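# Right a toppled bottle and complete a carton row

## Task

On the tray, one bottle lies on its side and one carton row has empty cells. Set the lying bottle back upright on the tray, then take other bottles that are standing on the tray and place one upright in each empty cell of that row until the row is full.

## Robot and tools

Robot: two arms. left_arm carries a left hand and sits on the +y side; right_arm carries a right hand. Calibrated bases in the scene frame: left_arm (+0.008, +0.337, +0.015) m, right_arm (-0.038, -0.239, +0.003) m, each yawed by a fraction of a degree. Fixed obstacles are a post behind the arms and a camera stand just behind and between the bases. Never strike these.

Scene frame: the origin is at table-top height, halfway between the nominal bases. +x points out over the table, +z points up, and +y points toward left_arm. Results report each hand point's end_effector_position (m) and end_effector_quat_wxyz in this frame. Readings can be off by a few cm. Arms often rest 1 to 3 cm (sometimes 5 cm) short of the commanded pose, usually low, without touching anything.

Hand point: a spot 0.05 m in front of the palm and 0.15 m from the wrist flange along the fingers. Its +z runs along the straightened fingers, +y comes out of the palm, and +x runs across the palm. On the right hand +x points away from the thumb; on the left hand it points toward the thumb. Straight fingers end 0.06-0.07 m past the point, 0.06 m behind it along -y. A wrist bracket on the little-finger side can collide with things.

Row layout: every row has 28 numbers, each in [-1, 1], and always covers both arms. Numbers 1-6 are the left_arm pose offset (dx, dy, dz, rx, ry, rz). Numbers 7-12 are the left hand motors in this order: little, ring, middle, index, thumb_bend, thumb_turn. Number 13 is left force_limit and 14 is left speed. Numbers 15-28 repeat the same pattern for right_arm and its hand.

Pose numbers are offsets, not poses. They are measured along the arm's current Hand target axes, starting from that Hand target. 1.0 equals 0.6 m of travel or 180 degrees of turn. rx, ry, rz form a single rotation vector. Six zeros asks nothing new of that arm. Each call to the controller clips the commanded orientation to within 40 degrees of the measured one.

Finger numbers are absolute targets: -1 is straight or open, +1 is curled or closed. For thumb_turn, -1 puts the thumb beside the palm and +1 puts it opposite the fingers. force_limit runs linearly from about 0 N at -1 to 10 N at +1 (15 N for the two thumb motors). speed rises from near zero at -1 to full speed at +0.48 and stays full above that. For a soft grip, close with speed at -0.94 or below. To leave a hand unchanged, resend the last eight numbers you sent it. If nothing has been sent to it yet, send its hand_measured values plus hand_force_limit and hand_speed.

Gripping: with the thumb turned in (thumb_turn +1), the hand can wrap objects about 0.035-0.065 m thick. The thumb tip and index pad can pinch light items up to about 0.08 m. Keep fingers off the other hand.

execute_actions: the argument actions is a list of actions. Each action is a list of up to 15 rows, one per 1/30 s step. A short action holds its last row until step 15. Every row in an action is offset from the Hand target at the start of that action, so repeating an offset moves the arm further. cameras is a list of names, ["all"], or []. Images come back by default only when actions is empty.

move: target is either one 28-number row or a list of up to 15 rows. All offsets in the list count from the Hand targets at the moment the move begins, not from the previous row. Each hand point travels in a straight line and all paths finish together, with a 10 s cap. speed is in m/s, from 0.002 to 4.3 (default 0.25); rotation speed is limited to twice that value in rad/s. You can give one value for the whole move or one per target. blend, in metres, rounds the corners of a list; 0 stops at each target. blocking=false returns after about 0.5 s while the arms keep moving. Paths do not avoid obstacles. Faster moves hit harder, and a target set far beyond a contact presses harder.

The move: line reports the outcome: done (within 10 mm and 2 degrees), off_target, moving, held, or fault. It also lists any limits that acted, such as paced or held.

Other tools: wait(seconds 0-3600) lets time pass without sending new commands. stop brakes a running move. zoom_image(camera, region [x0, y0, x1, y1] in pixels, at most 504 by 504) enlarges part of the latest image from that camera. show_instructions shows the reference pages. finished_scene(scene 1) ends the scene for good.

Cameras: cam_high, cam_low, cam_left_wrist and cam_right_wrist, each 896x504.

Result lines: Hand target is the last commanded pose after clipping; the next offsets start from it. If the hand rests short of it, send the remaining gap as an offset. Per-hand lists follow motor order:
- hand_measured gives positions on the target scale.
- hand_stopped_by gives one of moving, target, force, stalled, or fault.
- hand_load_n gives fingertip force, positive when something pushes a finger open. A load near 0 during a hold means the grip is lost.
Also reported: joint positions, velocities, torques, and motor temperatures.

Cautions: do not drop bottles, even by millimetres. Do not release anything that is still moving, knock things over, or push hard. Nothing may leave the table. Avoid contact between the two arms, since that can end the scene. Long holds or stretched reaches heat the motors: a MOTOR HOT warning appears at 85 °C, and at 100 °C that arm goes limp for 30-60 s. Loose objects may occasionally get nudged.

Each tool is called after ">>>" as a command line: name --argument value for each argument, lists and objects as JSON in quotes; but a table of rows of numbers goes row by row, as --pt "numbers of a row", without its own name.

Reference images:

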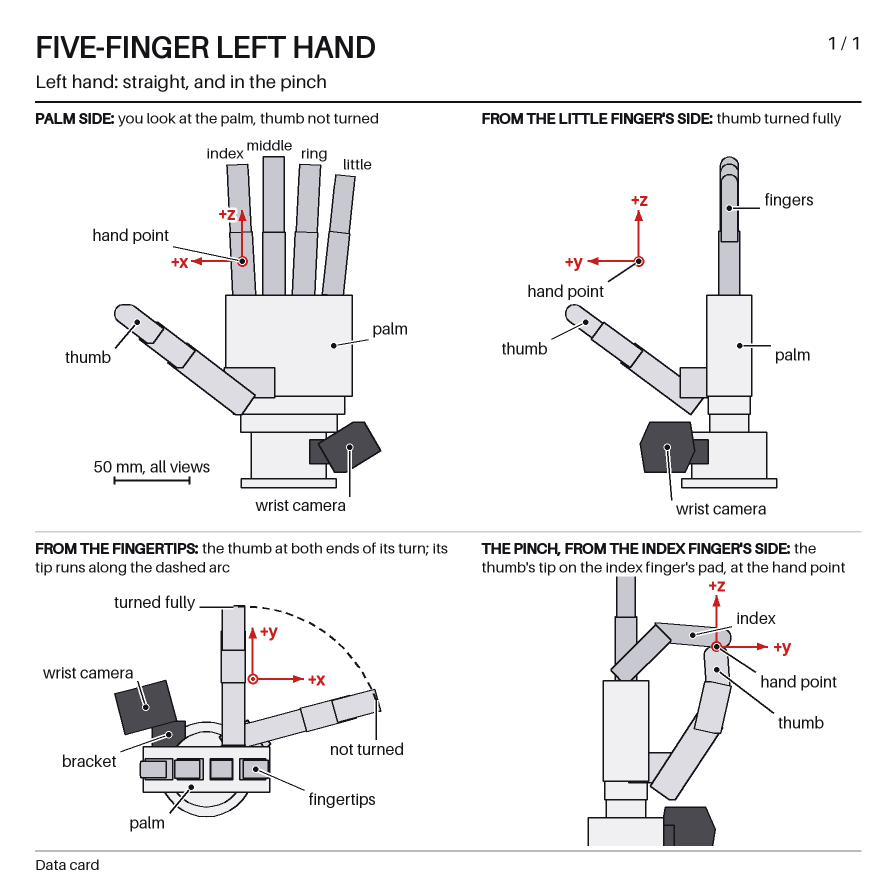

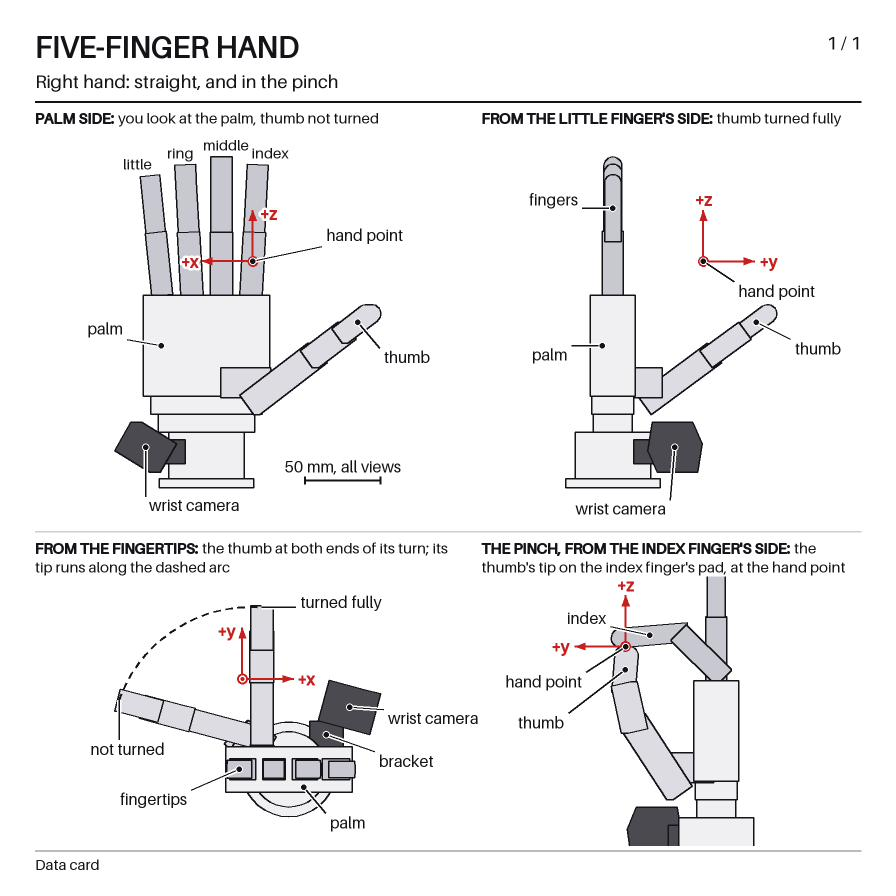

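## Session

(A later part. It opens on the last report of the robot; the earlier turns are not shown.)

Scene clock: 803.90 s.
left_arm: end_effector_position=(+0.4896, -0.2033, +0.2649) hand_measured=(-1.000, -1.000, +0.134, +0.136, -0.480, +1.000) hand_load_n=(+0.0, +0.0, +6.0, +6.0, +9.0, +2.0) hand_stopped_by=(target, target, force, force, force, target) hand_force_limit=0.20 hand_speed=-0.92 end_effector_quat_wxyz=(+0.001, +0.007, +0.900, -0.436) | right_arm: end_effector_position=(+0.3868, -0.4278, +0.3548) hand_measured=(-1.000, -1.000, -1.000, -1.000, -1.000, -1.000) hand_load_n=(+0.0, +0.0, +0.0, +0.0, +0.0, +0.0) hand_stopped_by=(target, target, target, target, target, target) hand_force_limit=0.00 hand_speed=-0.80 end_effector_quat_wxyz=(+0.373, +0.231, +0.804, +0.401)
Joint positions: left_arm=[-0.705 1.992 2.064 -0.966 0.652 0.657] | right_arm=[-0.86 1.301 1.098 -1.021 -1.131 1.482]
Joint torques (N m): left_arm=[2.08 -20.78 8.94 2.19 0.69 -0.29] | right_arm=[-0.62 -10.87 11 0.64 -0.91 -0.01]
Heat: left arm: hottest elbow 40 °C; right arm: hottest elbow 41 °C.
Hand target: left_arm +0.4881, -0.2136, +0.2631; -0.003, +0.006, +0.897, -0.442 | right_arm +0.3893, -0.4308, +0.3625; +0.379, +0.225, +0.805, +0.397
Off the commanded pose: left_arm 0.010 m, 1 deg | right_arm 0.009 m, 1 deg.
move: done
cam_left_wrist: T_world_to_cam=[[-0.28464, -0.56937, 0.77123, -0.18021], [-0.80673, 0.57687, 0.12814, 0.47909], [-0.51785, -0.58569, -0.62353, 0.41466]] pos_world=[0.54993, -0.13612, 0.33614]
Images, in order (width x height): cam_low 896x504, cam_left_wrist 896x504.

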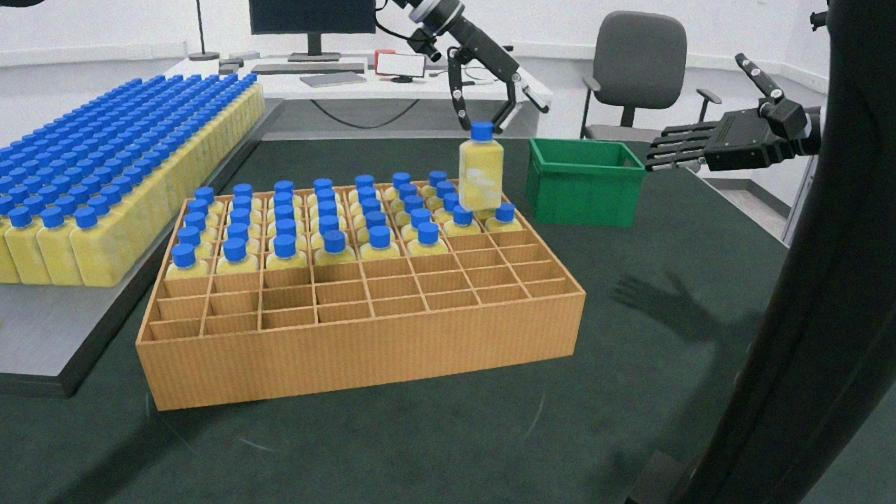

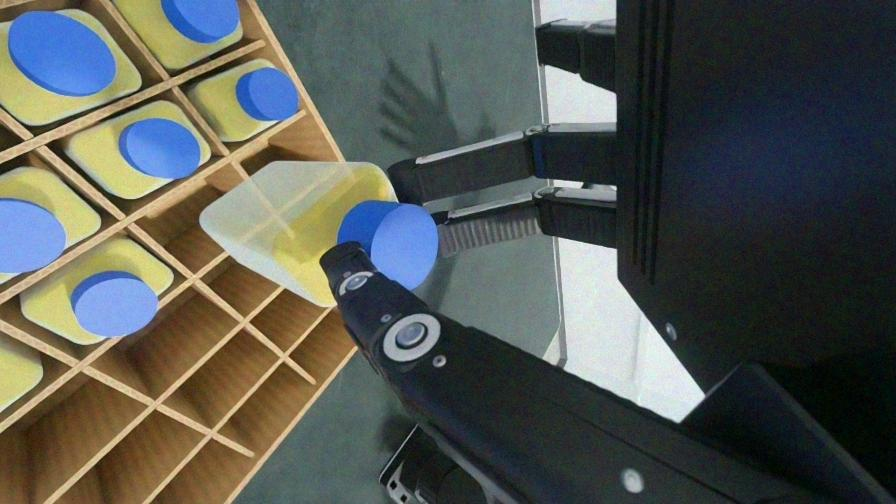

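>>> move --pt "-0.0263 0.0148 -0.0195 0 0 0 -1 -1 0.2 0.2 -0.47 1 0.2 -0.92 0 0 0 0 0 0 -1 -1 -1 -1 -1 -1 0 -0.8" --pt "-0.0045 0.0025 -0.0032 0 0 0 -1 -1 0.2 0.2 -0.47 1 0.2 -0.92 0 0 0 0 0 0 -1 -1 -1 -1 -1 -1 0 -0.8" --cameras '["cam_left_wrist"]' --speed 0.05

>>> zoom_image --camera "cam_left_wrist" --region '[60, 0, 420, 360]'

Scene clock: 816.87 s.
left_arm: end_effector_position=(+0.4940, -0.2003, +0.2550) hand_measured=(-1.000, -1.000, +0.134, +0.136, -0.480, +1.000) hand_load_n=(+0.0, +0.0, +6.0, +6.0, +9.0, +1.5) hand_stopped_by=(target, target, force, force, force, target) hand_force_limit=0.20 hand_speed=-0.92 end_effector_quat_wxyz=(-0.007, +0.002, +0.901, -0.434) | right_arm: end_effector_position=(+0.3868, -0.4278, +0.3548) hand_measured=(-1.000, -1.000, -1.000, -1.000, -1.000, -1.000) hand_load_n=(+0.0, +0.0, +0.0, +0.0, +0.0, +0.0) hand_stopped_by=(target, target, target, target, target, target) hand_force_limit=0.00 hand_speed=-0.80 end_effector_quat_wxyz=(+0.373, +0.231, +0.804, +0.401)
Joint positions: left_arm=[-0.696 2.007 2.064 -0.968 0.663 0.657] | right_arm=[-0.86 1.301 1.098 -1.021 -1.131 1.482]
Joint torques (N m): left_arm=[2.08 -22.36 9.11 2.11 0.41 -0.29] | right_arm=[-0.67 -10.93 11.03 0.66 -0.92 -0.01]
Heat: left arm: hottest elbow 40 °C; right arm: hottest elbow 42 °C.
Hand target: left_arm +0.4908, -0.2112, +0.2632; -0.003, +0.006, +0.897, -0.442 | right_arm +0.3893, -0.4308, +0.3625; +0.379, +0.225, +0.805, +0.397
Off the commanded pose: left_arm 0.014 m, 1 deg | right_arm 0.009 m, 1 deg.
move: off_target (left_arm)
cam_left_wrist: T_world_to_cam=[[-0.26814, -0.57407, 0.77366, -0.17931], [-0.8058, 0.57379, 0.14648, 0.47635], [-0.52801, -0.58414, -0.61643, 0.41607]] pos_world=[0.55545, -0.13322, 0.32543]

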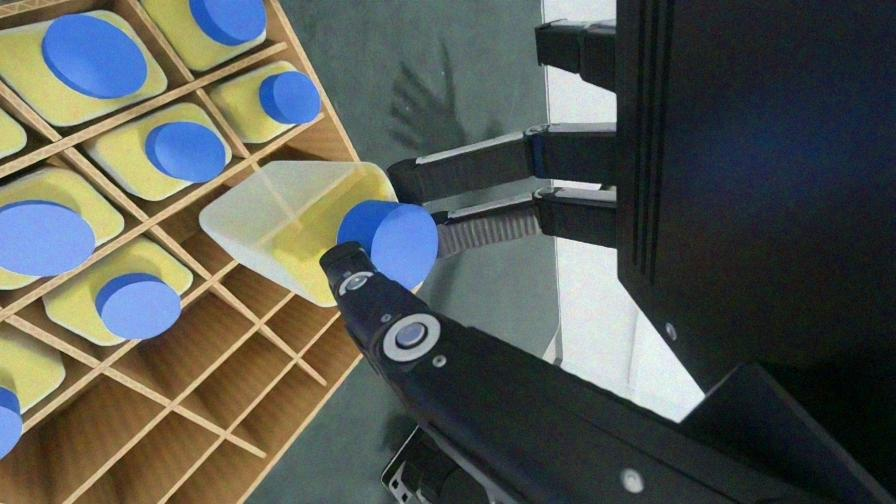

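Scaled by 1.400 from the camera's image (finer frame: 1280x720).

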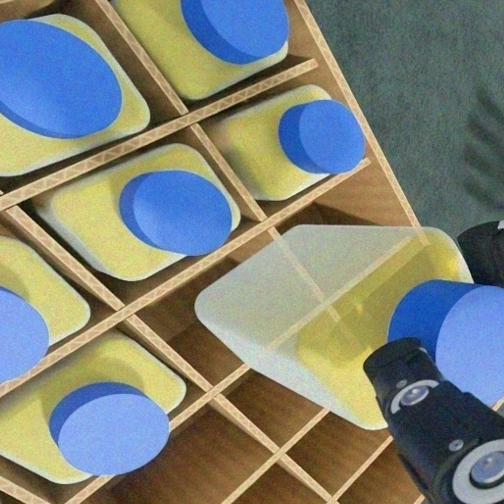

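>>> move --target '[0.01,0.0173,0.0187,0,0,0,-1,-1,0.2,0.2,-0.47,1,0.2,-0.92,0,0,0,0,0,0,-1,-1,-1,-1,-1,-1,0,-0.8]' --cameras '["cam_left_wrist","cam_low"]' --speed 0.04

>>> zoom_image --camera "cam_left_wrist" --region '[60, 60, 420, 420]'

>>> zoom_image --camera "cam_low" --region '[380, 90, 580, 290]'

Scene clock: 840.50 s.
left_arm: end_effector_position=(+0.4885, -0.2037, +0.2322) hand_measured=(-1.000, -1.000, +0.134, +0.136, -0.480, +1.000) hand_load_n=(+0.0, +0.0, +6.0, +6.0, +9.5, +1.5) hand_stopped_by=(target, target, force, force, force, target) hand_force_limit=0.20 hand_speed=-0.92 end_effector_quat_wxyz=(-0.011, +0.002, +0.903, -0.430) | right_arm: end_effector_position=(+0.3868, -0.4278, +0.3548) hand_measured=(-1.000, -1.000, -1.000, -1.000, -1.000, -1.000) hand_load_n=(+0.0, +0.0, +0.0, +0.0, +0.0, +0.5) hand_stopped_by=(target, target, target, target, target, target) hand_force_limit=0.00 hand_speed=-0.80 end_effector_quat_wxyz=(+0.373, +0.231, +0.804, +0.401)
Joint positions: left_arm=[-0.705 2.007 2.007 -0.919 0.658 0.653] | right_arm=[-0.86 1.301 1.098 -1.021 -1.131 1.482]
Joint torques (N m): left_arm=[1.61 -23.88 8.73 2.21 0.44 -0.3] | right_arm=[-0.85 -10.87 10.99 0.66 -0.92 -0.01]
Heat: left arm: hottest elbow 40 °C; right arm: hottest elbow 42 °C.
Hand target: left_arm +0.4849, -0.2135, +0.2480; -0.003, +0.006, +0.897, -0.442 | right_arm +0.3893, -0.4308, +0.3625; +0.379, +0.225, +0.805, +0.397
Off the commanded pose: left_arm 0.019 m, 2 deg | right_arm 0.009 m, 1 deg.
move: off_target (left_arm)
cam_left_wrist: T_world_to_cam=[[-0.26577, -0.57943, 0.77047, -0.16664], [-0.80245, 0.57589, 0.15629, 0.47382], [-0.53427, -0.57673, -0.61801, 0.40209]] pos_world=[0.55076, -0.13753, 0.30283]
Images, in order (width x height): cam_low 896x504, cam_left_wrist 896x504.

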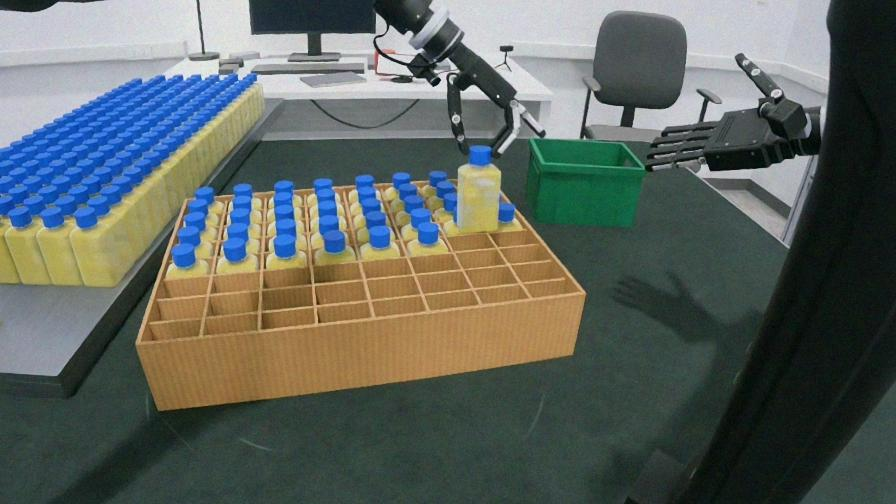

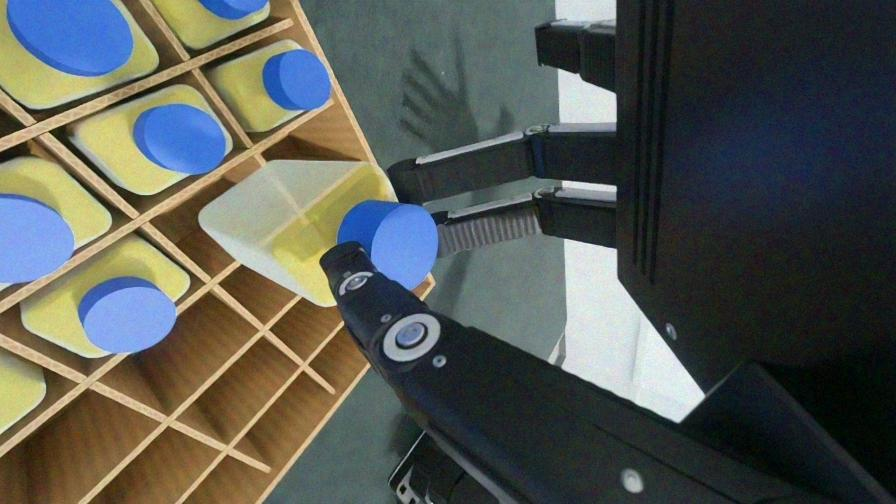

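Scaled by 1.400 from the camera's image (finer frame: 1280x720).

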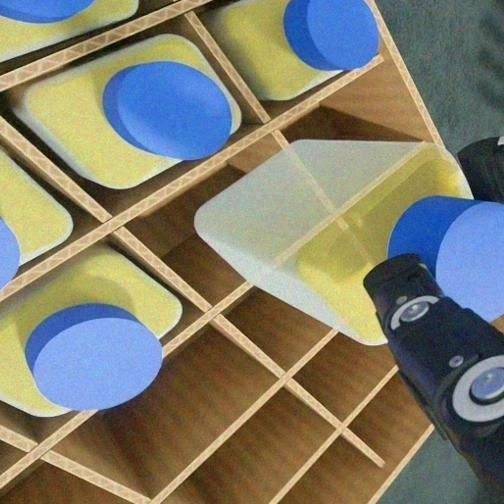

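Scaled by 2.520 from the camera's image (finer frame: 1280x720).

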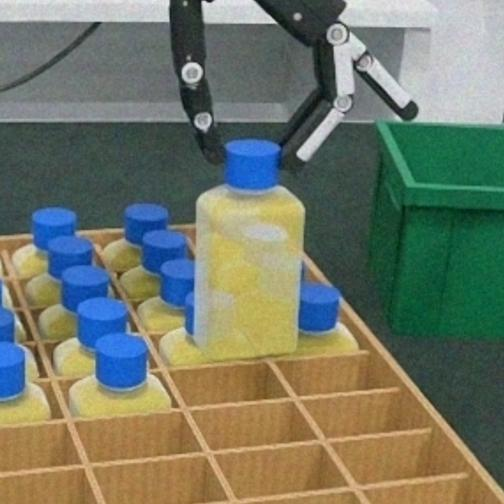

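>>> wait --seconds 0.1 --cameras '["cam_high","cam_low","cam_left_wrist"]'

>>> zoom_image --camera "cam_high" --region '[380, 180, 520, 320]'

>>> zoom_image --camera "cam_low" --region '[420, 140, 540, 260]'

Scene clock: 871.80 s.
left_arm: end_effector_position=(+0.4885, -0.2037, +0.2322) hand_measured=(-1.000, -1.000, +0.134, +0.136, -0.480, +1.000) hand_load_n=(+0.0, +0.0, +6.0, +6.0, +9.5, +2.0) hand_stopped_by=(target, target, force, force, force, target) hand_force_limit=0.20 hand_speed=-0.92 end_effector_quat_wxyz=(-0.011, +0.002, +0.903, -0.430) | right_arm: end_effector_position=(+0.3868, -0.4278, +0.3548) hand_measured=(-1.000, -1.000, -1.000, -1.000, -1.000, -1.000) hand_load_n=(+0.0, +0.0, +0.5, +0.0, +0.0, +0.0) hand_stopped_by=(target, target, target, target, target, target) hand_force_limit=0.00 hand_speed=-0.80 end_effector_quat_wxyz=(+0.373, +0.231, +0.804, +0.401)
Joint positions: left_arm=[-0.705 2.007 2.007 -0.919 0.658 0.653] | right_arm=[-0.86 1.301 1.098 -1.021 -1.131 1.482]
Joint torques (N m): left_arm=[1.61 -23.77 8.85 2.15 0.41 -0.31] | right_arm=[-0.73 -10.7 11 0.68 -0.92 -0.01]
Motor temperatures (°C): left_arm=[29 41 39 30 29 30] | right_arm=[32 31 42 28 30 29]
Heat: left arm: hottest shoulder 41 °C; right arm: hottest elbow 42 °C.
Hand target: left_arm +0.4849, -0.2135, +0.2480; -0.003, +0.006, +0.897, -0.442 | right_arm +0.3893, -0.4308, +0.3625; +0.379, +0.225, +0.805, +0.397
Off the commanded pose: left_arm 0.019 m, 2 deg | right_arm 0.009 m, 1 deg.
wait: 0.10 s; at rest from the start
cam_left_wrist: T_world_to_cam=[[-0.26577, -0.57943, 0.77047, -0.16664], [-0.80245, 0.57589, 0.15629, 0.47382], [-0.53427, -0.57673, -0.61801, 0.40209]] pos_world=[0.55076, -0.13753, 0.30283]

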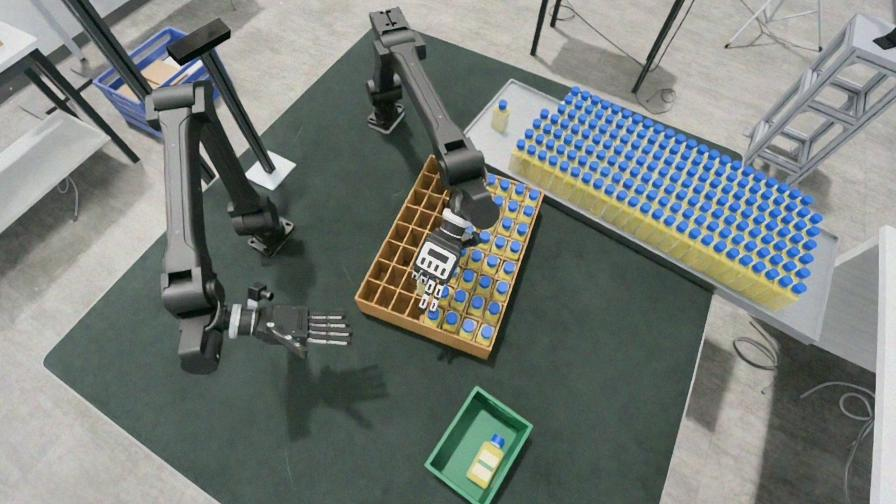

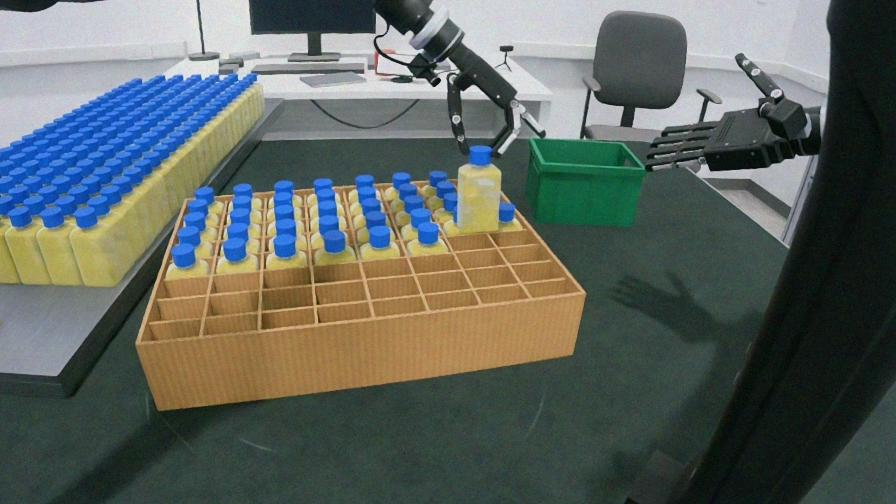

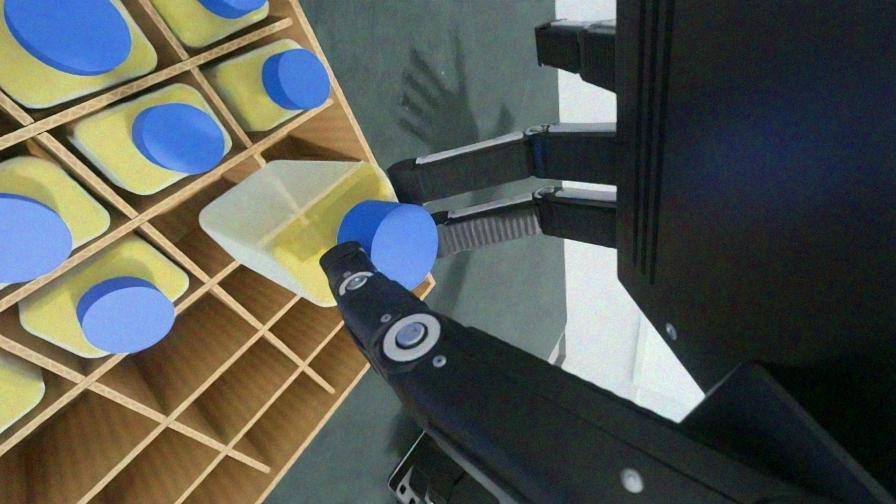

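Scaled by 3.600 from the camera's image (finer frame: 1280x720).

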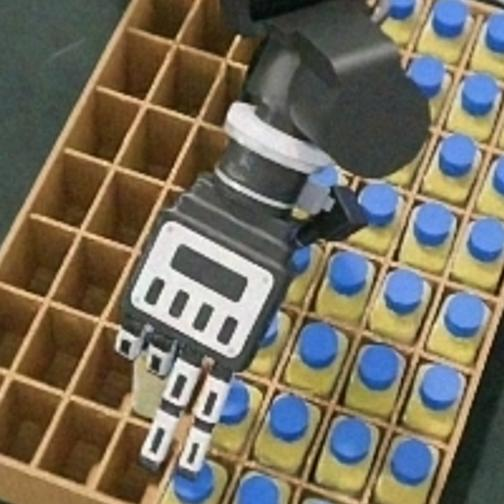

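Scaled by 4.200 from the camera's image (finer frame: 1280x720).

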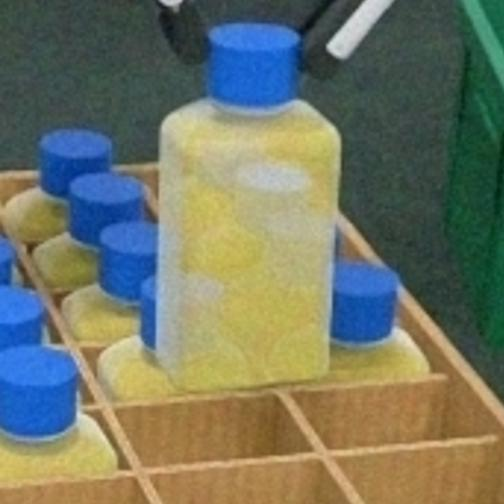

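>>> zoom_image --camera "cam_left_wrist" --region '[160, 110, 360, 310]'

Scaled by 2.520 from the camera's image (finer frame: 1280x720).

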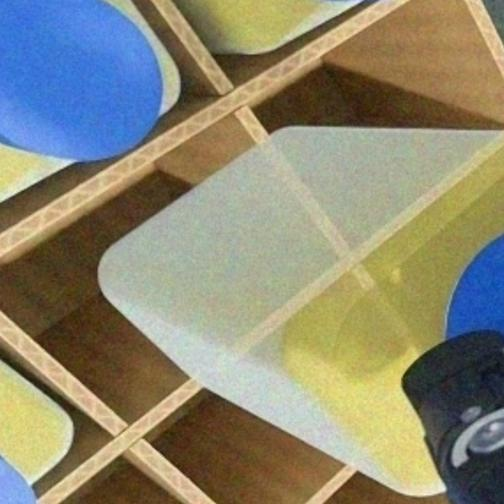

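>>> move --target '[0.0035,0.0182,0.0035,0,0,0,-1,-1,0.2,0.2,-0.47,1,0.2,-0.92,0,0,0,0,0,0,-1,-1,-1,-1,-1,-1,0,-0.8]' --cameras '["cam_left_wrist","cam_low"]' --speed 0.04

>>> zoom_image --camera "cam_left_wrist" --region '[110, 110, 360, 330]'

>>> zoom_image --camera "cam_low" --region '[420, 140, 540, 260]'

Scene clock: 891.40 s.
left_arm: end_effector_position=(+0.4849, -0.2007, +0.2109) hand_measured=(-1.000, -1.000, +0.134, +0.136, -0.480, +1.000) hand_load_n=(+0.0, -0.5, +6.0, +6.0, +9.0, +2.0) hand_stopped_by=(target, target, force, force, force, target) hand_force_limit=0.20 hand_speed=-0.92 end_effector_quat_wxyz=(-0.017, -0.001, +0.905, -0.425) | right_arm: end_effector_position=(+0.3868, -0.4278, +0.3548) hand_measured=(-1.000, -1.000, -1.000, -1.000, -1.000, -1.000) hand_load_n=(+0.0, +0.0, +0.0, +0.0, +0.0, +0.0) hand_stopped_by=(target, target, target, target, target, target) hand_force_limit=0.00 hand_speed=-0.80 end_effector_quat_wxyz=(+0.373, +0.231, +0.804, +0.401)
Joint positions: left_arm=[-0.705 2.007 1.955 -0.886 0.658 0.653] | right_arm=[-0.86 1.301 1.098 -1.021 -1.131 1.482]
Joint torques (N m): left_arm=[1.61 -24.88 8.87 2.24 0.48 -0.28] | right_arm=[-0.62 -10.81 10.99 0.64 -0.89 -0.01]
Heat: left arm: hottest shoulder 41 °C; right arm: hottest elbow 42 °C.
Hand target: left_arm +0.4828, -0.2085, +0.2381; -0.003, +0.006, +0.897, -0.442 | right_arm +0.3893, -0.4308, +0.3625; +0.379, +0.225, +0.805, +0.397
Off the commanded pose: left_arm 0.028 m, 3 deg | right_arm 0.009 m, 1 deg.
move: off_target (left_arm)
cam_left_wrist: T_world_to_cam=[[-0.25489, -0.58845, 0.7673, -0.15594], [-0.80014, 0.57391, 0.17434, 0.4672], [-0.54296, -0.56951, -0.61713, 0.39412]] pos_world=[0.54807, -0.13544, 0.28143]
Images, in order (width x height): cam_low 896x504, cam_left_wrist 896x504.

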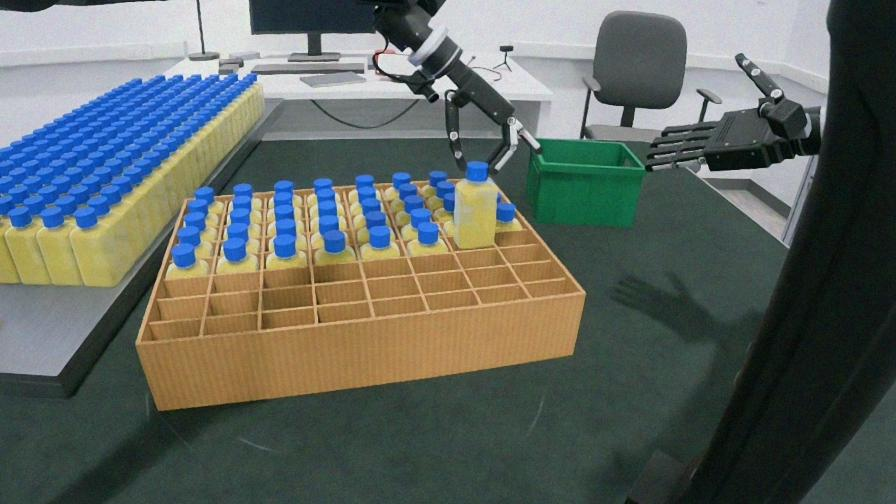

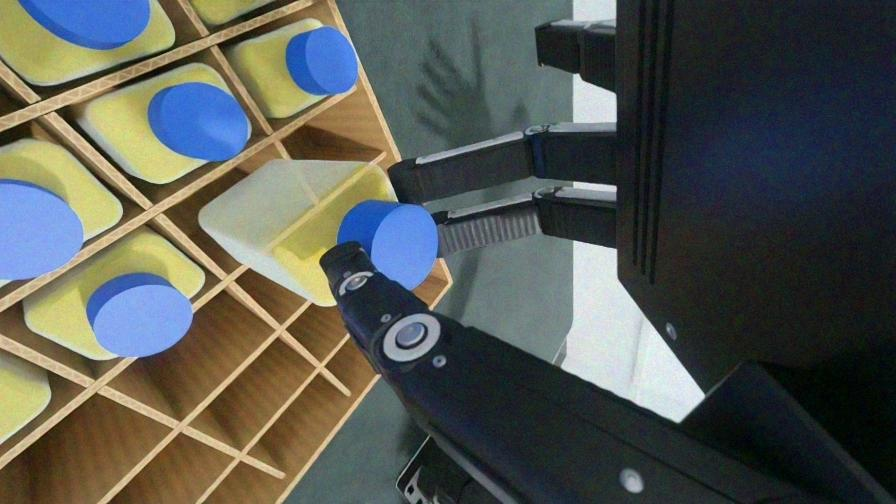

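Scaled by 2.016 from the camera's image (finer frame: 1280x720).

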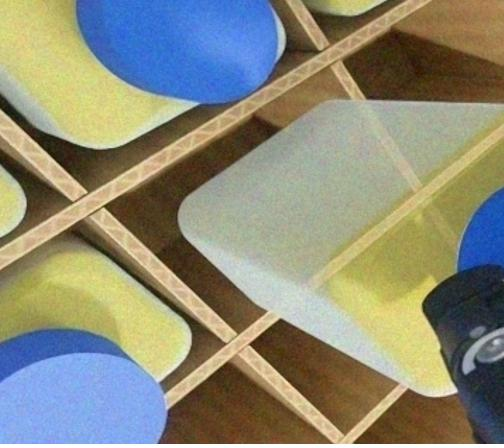

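Scaled by 4.200 from the camera's image (finer frame: 1280x720).

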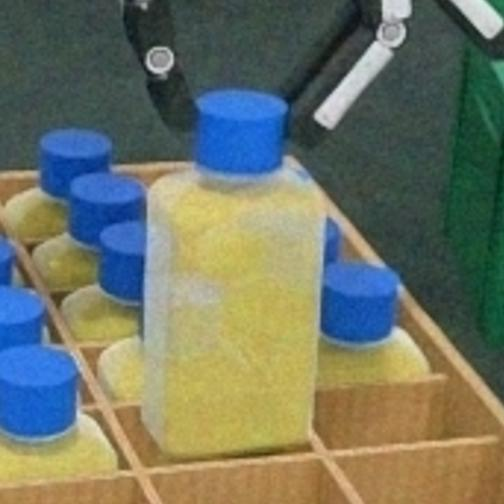

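>>> move --target '[0,0.0079,0.0061,0,-0.0059,0.0081,-1,-1,0.2,0.2,-0.47,1,0.2,-0.92,0,0,0,0,0,0,-1,-1,-1,-1,-1,-1,0,-0.8]' --cameras '["cam_left_wrist","cam_low"]' --speed 0.03

>>> zoom_image --camera "cam_left_wrist" --region '[110, 110, 360, 330]'

>>> zoom_image --camera "cam_low" --region '[420, 140, 540, 260]'

Scene clock: 907.53 s.
left_arm: end_effector_position=(+0.4867, -0.2000, +0.1964) hand_measured=(-1.000, -1.000, +0.134, +0.136, -0.480, +1.000) hand_load_n=(+0.5, +0.0, +6.0, +6.0, +9.0, +2.0) hand_stopped_by=(target, target, force, force, force, target) hand_force_limit=0.20 hand_speed=-0.92 end_effector_quat_wxyz=(-0.010, -0.002, +0.906, -0.422) | right_arm: end_effector_position=(+0.3868, -0.4278, +0.3548) hand_measured=(-1.000, -1.000, -1.000, -1.000, -1.000, -1.000) hand_load_n=(+0.0, +0.0, +0.0, +0.0, +0.0, +0.0) hand_stopped_by=(target, target, target, target, target, target) hand_force_limit=0.00 hand_speed=-0.80 end_effector_quat_wxyz=(+0.373, +0.231, +0.804, +0.401)
Joint positions: left_arm=[-0.706 2.007 1.919 -0.845 0.642 0.653] | right_arm=[-0.86 1.301 1.098 -1.021 -1.131 1.482]
Joint torques (N m): left_arm=[1.26 -26.05 8.62 2.29 0.43 -0.15] | right_arm=[-0.85 -10.87 10.92 0.64 -0.92 0]
Heat: left arm: hottest shoulder 42 °C; right arm: hottest elbow 42 °C.
Hand target: left_arm +0.4828, -0.2085, +0.2323; +0.011, +0.013, +0.897, -0.442 | right_arm +0.3893, -0.4308, +0.3625; +0.379, +0.225, +0.805, +0.397
Off the commanded pose: left_arm 0.037 m, 4 deg | right_arm 0.009 m, 1 deg.
move: off_target (left_arm)
cam_left_wrist: T_world_to_cam=[[-0.25917, -0.5952, 0.76063, -0.14185], [-0.80665, 0.56652, 0.16845, 0.47361], [-0.53118, -0.5699, -0.62694, 0.3827]] pos_world=[0.54855, -0.13464, 0.26804]
Images, in order (width x height): cam_low 896x504, cam_left_wrist 896x504.

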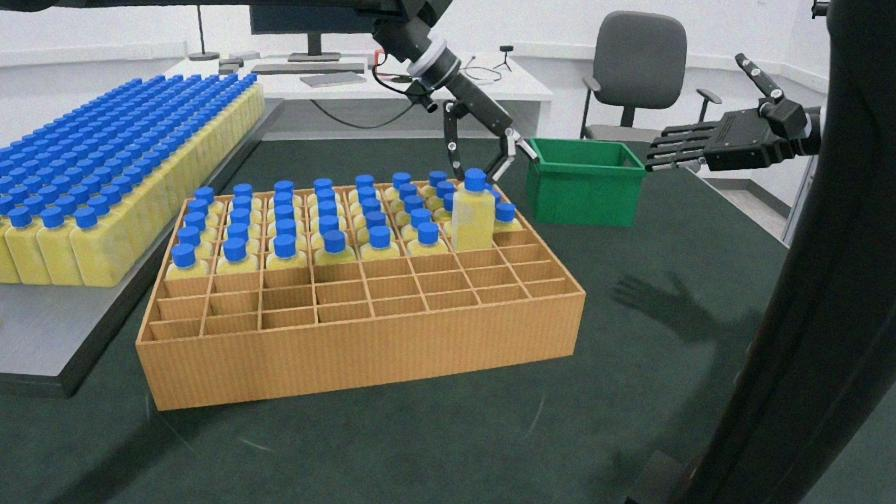

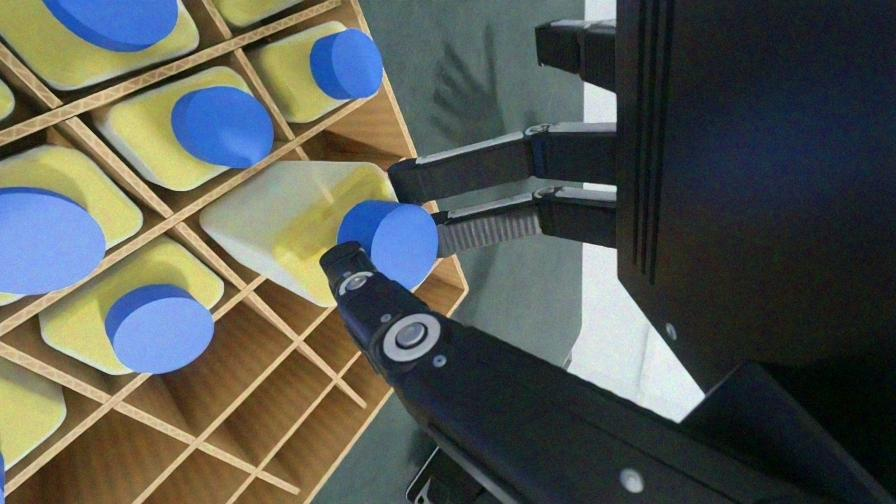

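Scaled by 2.016 from the camera's image (finer frame: 1280x720).

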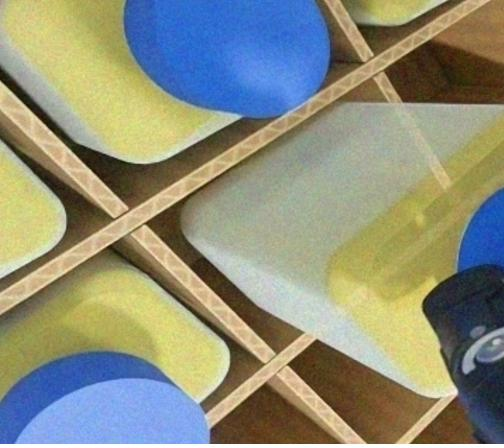

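Scaled by 4.200 from the camera's image (finer frame: 1280x720).

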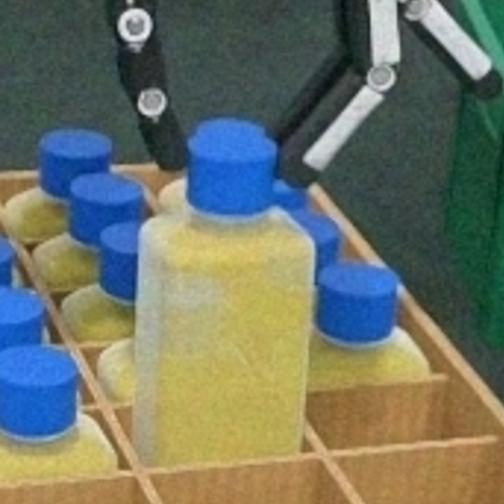

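>>> move --target '[0.0006,0.0138,0.0148,0,0,0,-1,-1,0.2,0.2,-0.47,1,0.2,-0.92,0,0,0,0,0,0,-1,-1,-1,-1,-1,-1,0,-0.8]' --cameras '["cam_left_wrist","cam_low"]' --speed 0.03

>>> zoom_image --camera "cam_left_wrist" --region '[110, 110, 460, 330]'

>>> zoom_image --camera "cam_low" --region '[420, 140, 540, 260]'

Scene clock: 920.57 s.
left_arm: end_effector_position=(+0.4863, -0.2015, +0.1902) hand_measured=(-1.000, -1.000, +0.134, +0.136, -0.480, +1.000) hand_load_n=(+0.0, +0.0, +6.0, +6.0, +9.5, +2.0) hand_stopped_by=(target, target, force, force, force, target) hand_force_limit=0.20 hand_speed=-0.92 end_effector_quat_wxyz=(-0.007, +0.000, +0.905, -0.424) | right_arm: end_effector_position=(+0.3868, -0.4278, +0.3548) hand_measured=(-1.000, -1.000, -1.000, -1.000, -1.000, -1.000) hand_load_n=(+0.0, +0.0, +0.0, +0.0, -0.5, +0.0) hand_stopped_by=(target, target, target, target, target, target) hand_force_limit=0.00 hand_speed=-0.80 end_effector_quat_wxyz=(+0.373, +0.231, +0.804, +0.401)
Joint positions: left_arm=[-0.709 2.005 1.897 -0.816 0.641 0.653] | right_arm=[-0.86 1.301 1.098 -1.021 -1.131 1.482]
Joint torques (N m): left_arm=[1.73 -25.47 8.54 2.29 0.39 -0.19] | right_arm=[-0.67 -10.7 10.93 0.65 -0.92 0]
Heat: left arm: hottest shoulder 41 °C; right arm: hottest elbow 42 °C.
Hand target: left_arm +0.4829, -0.2106, +0.2204; +0.011, +0.013, +0.897, -0.443 | right_arm +0.3893, -0.4308, +0.3625; +0.379, +0.225, +0.805, +0.397
Off the commanded pose: left_arm 0.032 m, 3 deg | right_arm 0.009 m, 1 deg.
move: off_target (left_arm)
cam_left_wrist: T_world_to_cam=[[-0.26618, -0.59098, 0.76151, -0.13405], [-0.80717, 0.56849, 0.15904, 0.47759], [-0.5269, -0.57234, -0.62834, 0.37546]] pos_world=[0.54765, -0.13584, 0.26204]
Images, in order (width x height): cam_low 896x504, cam_left_wrist 896x504.

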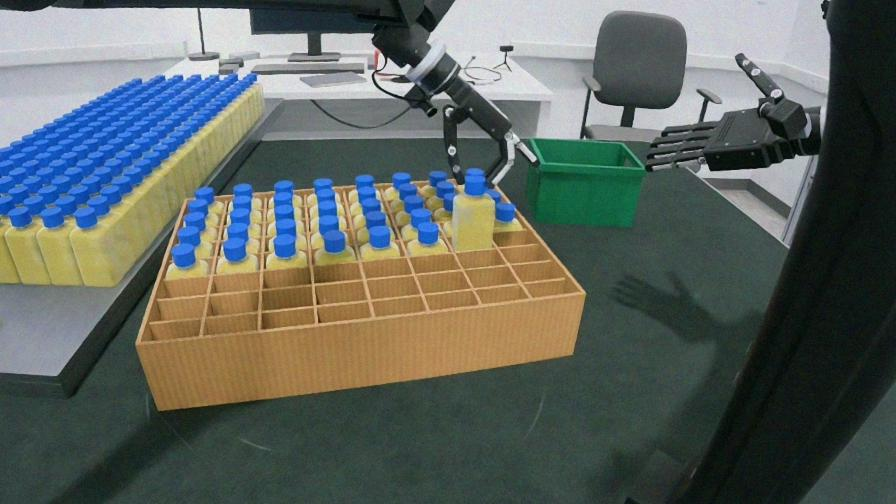

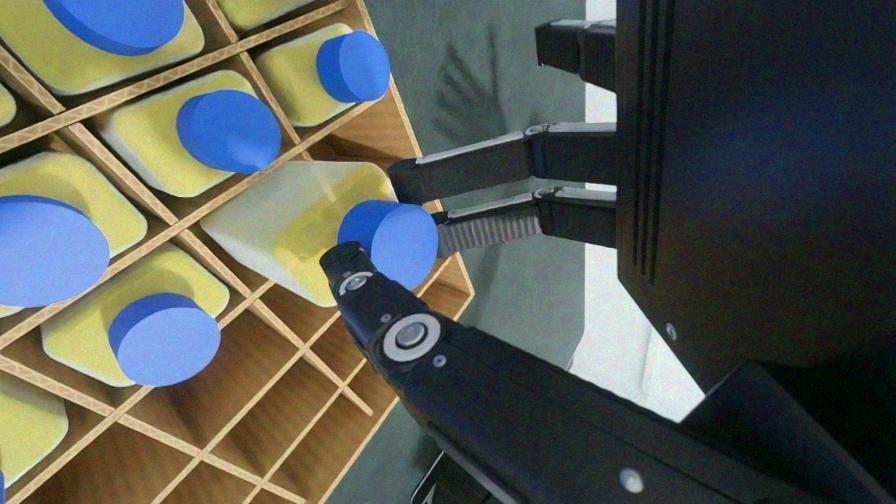

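Scaled by 1.440 from the camera's image (finer frame: 1280x720).

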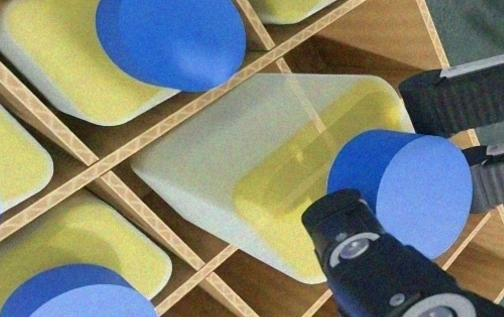

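Scaled by 4.200 from the camera's image (finer frame: 1280x720).

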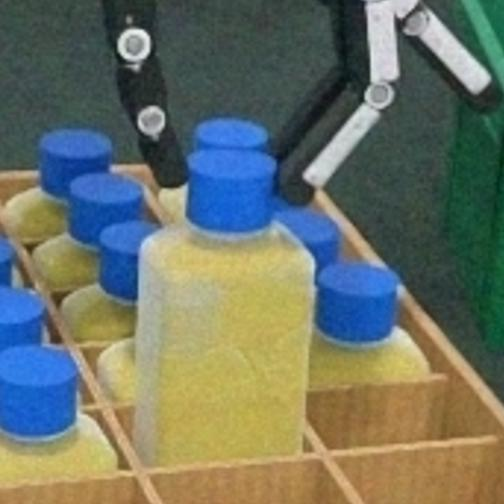

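>>> move --target '[-0.0009,0.0168,0.0191,0,0,0,-1,-1,0.2,0.2,-0.47,1,0.2,-0.92,0,0,0,0,0,0,-1,-1,-1,-1,-1,-1,0,-0.8]' --cameras '["cam_left_wrist","cam_low"]' --speed 0.03

>>> zoom_image --camera "cam_left_wrist" --region '[110, 110, 460, 330]'

>>> zoom_image --camera "cam_low" --region '[420, 140, 540, 260]'

Scene clock: 925.40 s.
left_arm: end_effector_position=(+0.4869, -0.2028, +0.1830) hand_measured=(-1.000, -1.000, +0.134, +0.136, -0.480, +1.000) hand_load_n=(+0.0, -0.5, +6.0, +6.5, +9.0, +1.5) hand_stopped_by=(target, target, force, force, force, target) hand_force_limit=0.20 hand_speed=-0.92 end_effector_quat_wxyz=(-0.003, +0.002, +0.904, -0.427) | right_arm: end_effector_position=(+0.3868, -0.4278, +0.3548) hand_measured=(-1.000, -1.000, -1.000, -1.000, -1.000, -1.000) hand_load_n=(+0.0, +0.0, +0.0, +0.0, -0.5, +0.0) hand_stopped_by=(target, target, target, target, target, target) hand_force_limit=0.00 hand_speed=-0.80 end_effector_quat_wxyz=(+0.373, +0.231, +0.804, +0.401)
Joint positions: left_arm=[-0.71 2.005 1.876 -0.785 0.639 0.653] | right_arm=[-0.86 1.301 1.098 -1.021 -1.131 1.482]
Joint torques (N m): left_arm=[1.26 -24.18 8.59 2.35 0.39 -0.2] | right_arm=[-0.56 -10.64 10.97 0.68 -0.92 0]
Heat: left arm: hottest shoulder 41 °C; right arm: hottest elbow 42 °C.
Hand target: left_arm +0.4837, -0.2136, +0.2054; +0.011, +0.013, +0.897, -0.442 | right_arm +0.3893, -0.4308, +0.3625; +0.379, +0.225, +0.805, +0.397
Off the commanded pose: left_arm 0.025 m, 3 deg | right_arm 0.009 m, 1 deg.
move: off_target (left_arm)
cam_left_wrist: T_world_to_cam=[[-0.27291, -0.5865, 0.76258, -0.12513], [-0.80841, 0.56953, 0.14872, 0.48275], [-0.52154, -0.57589, -0.62956, 0.36743]] pos_world=[0.54774, -0.13673, 0.25495]
Images, in order (width x height): cam_low 896x504, cam_left_wrist 896x504.

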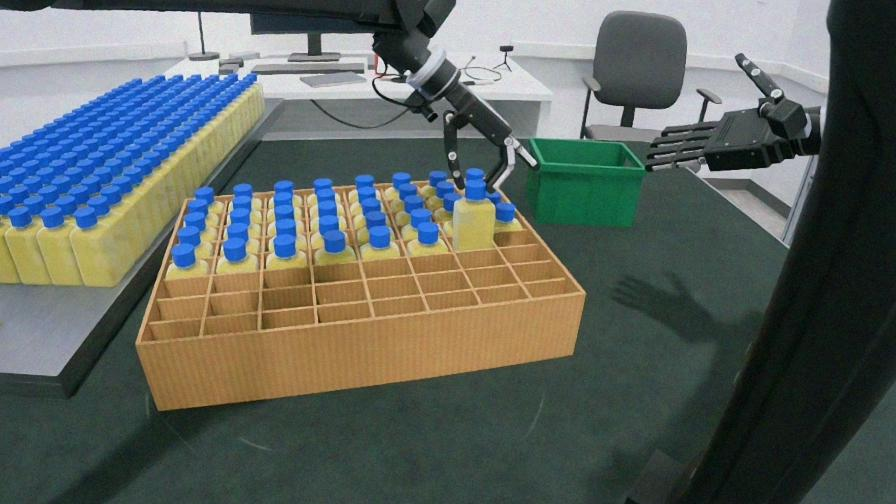

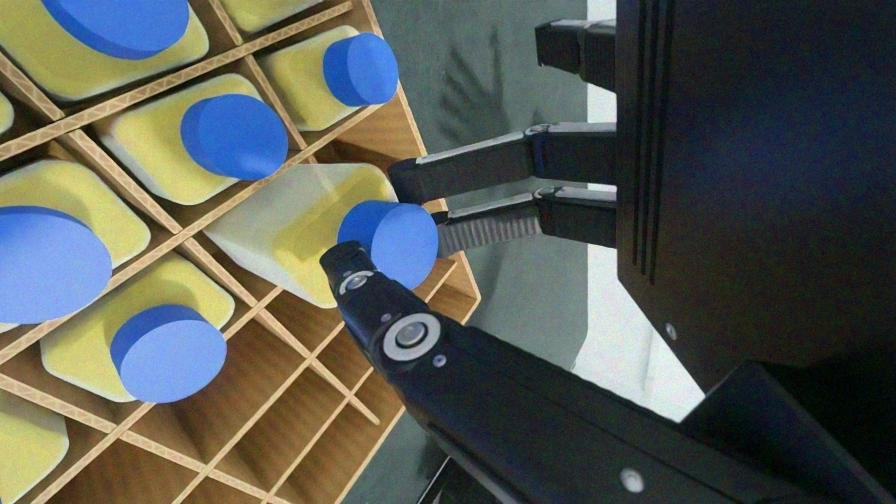

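Scaled by 1.440 from the camera's image (finer frame: 1280x720).

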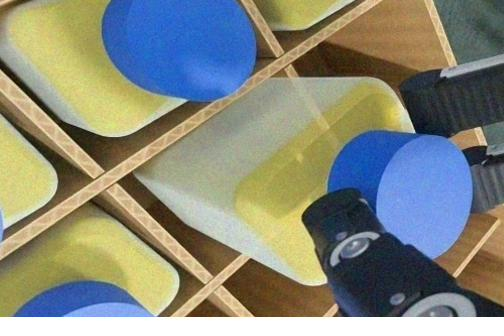

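Scaled by 4.200 from the camera's image (finer frame: 1280x720).

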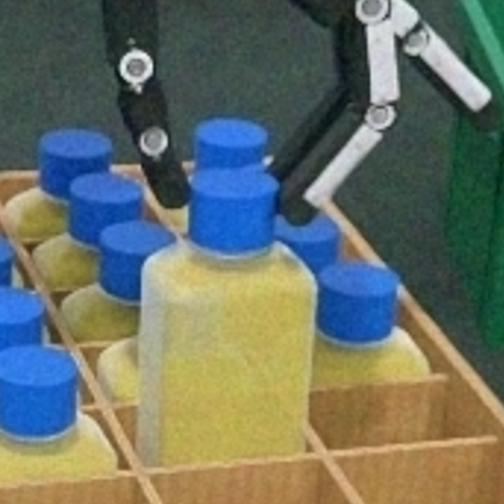

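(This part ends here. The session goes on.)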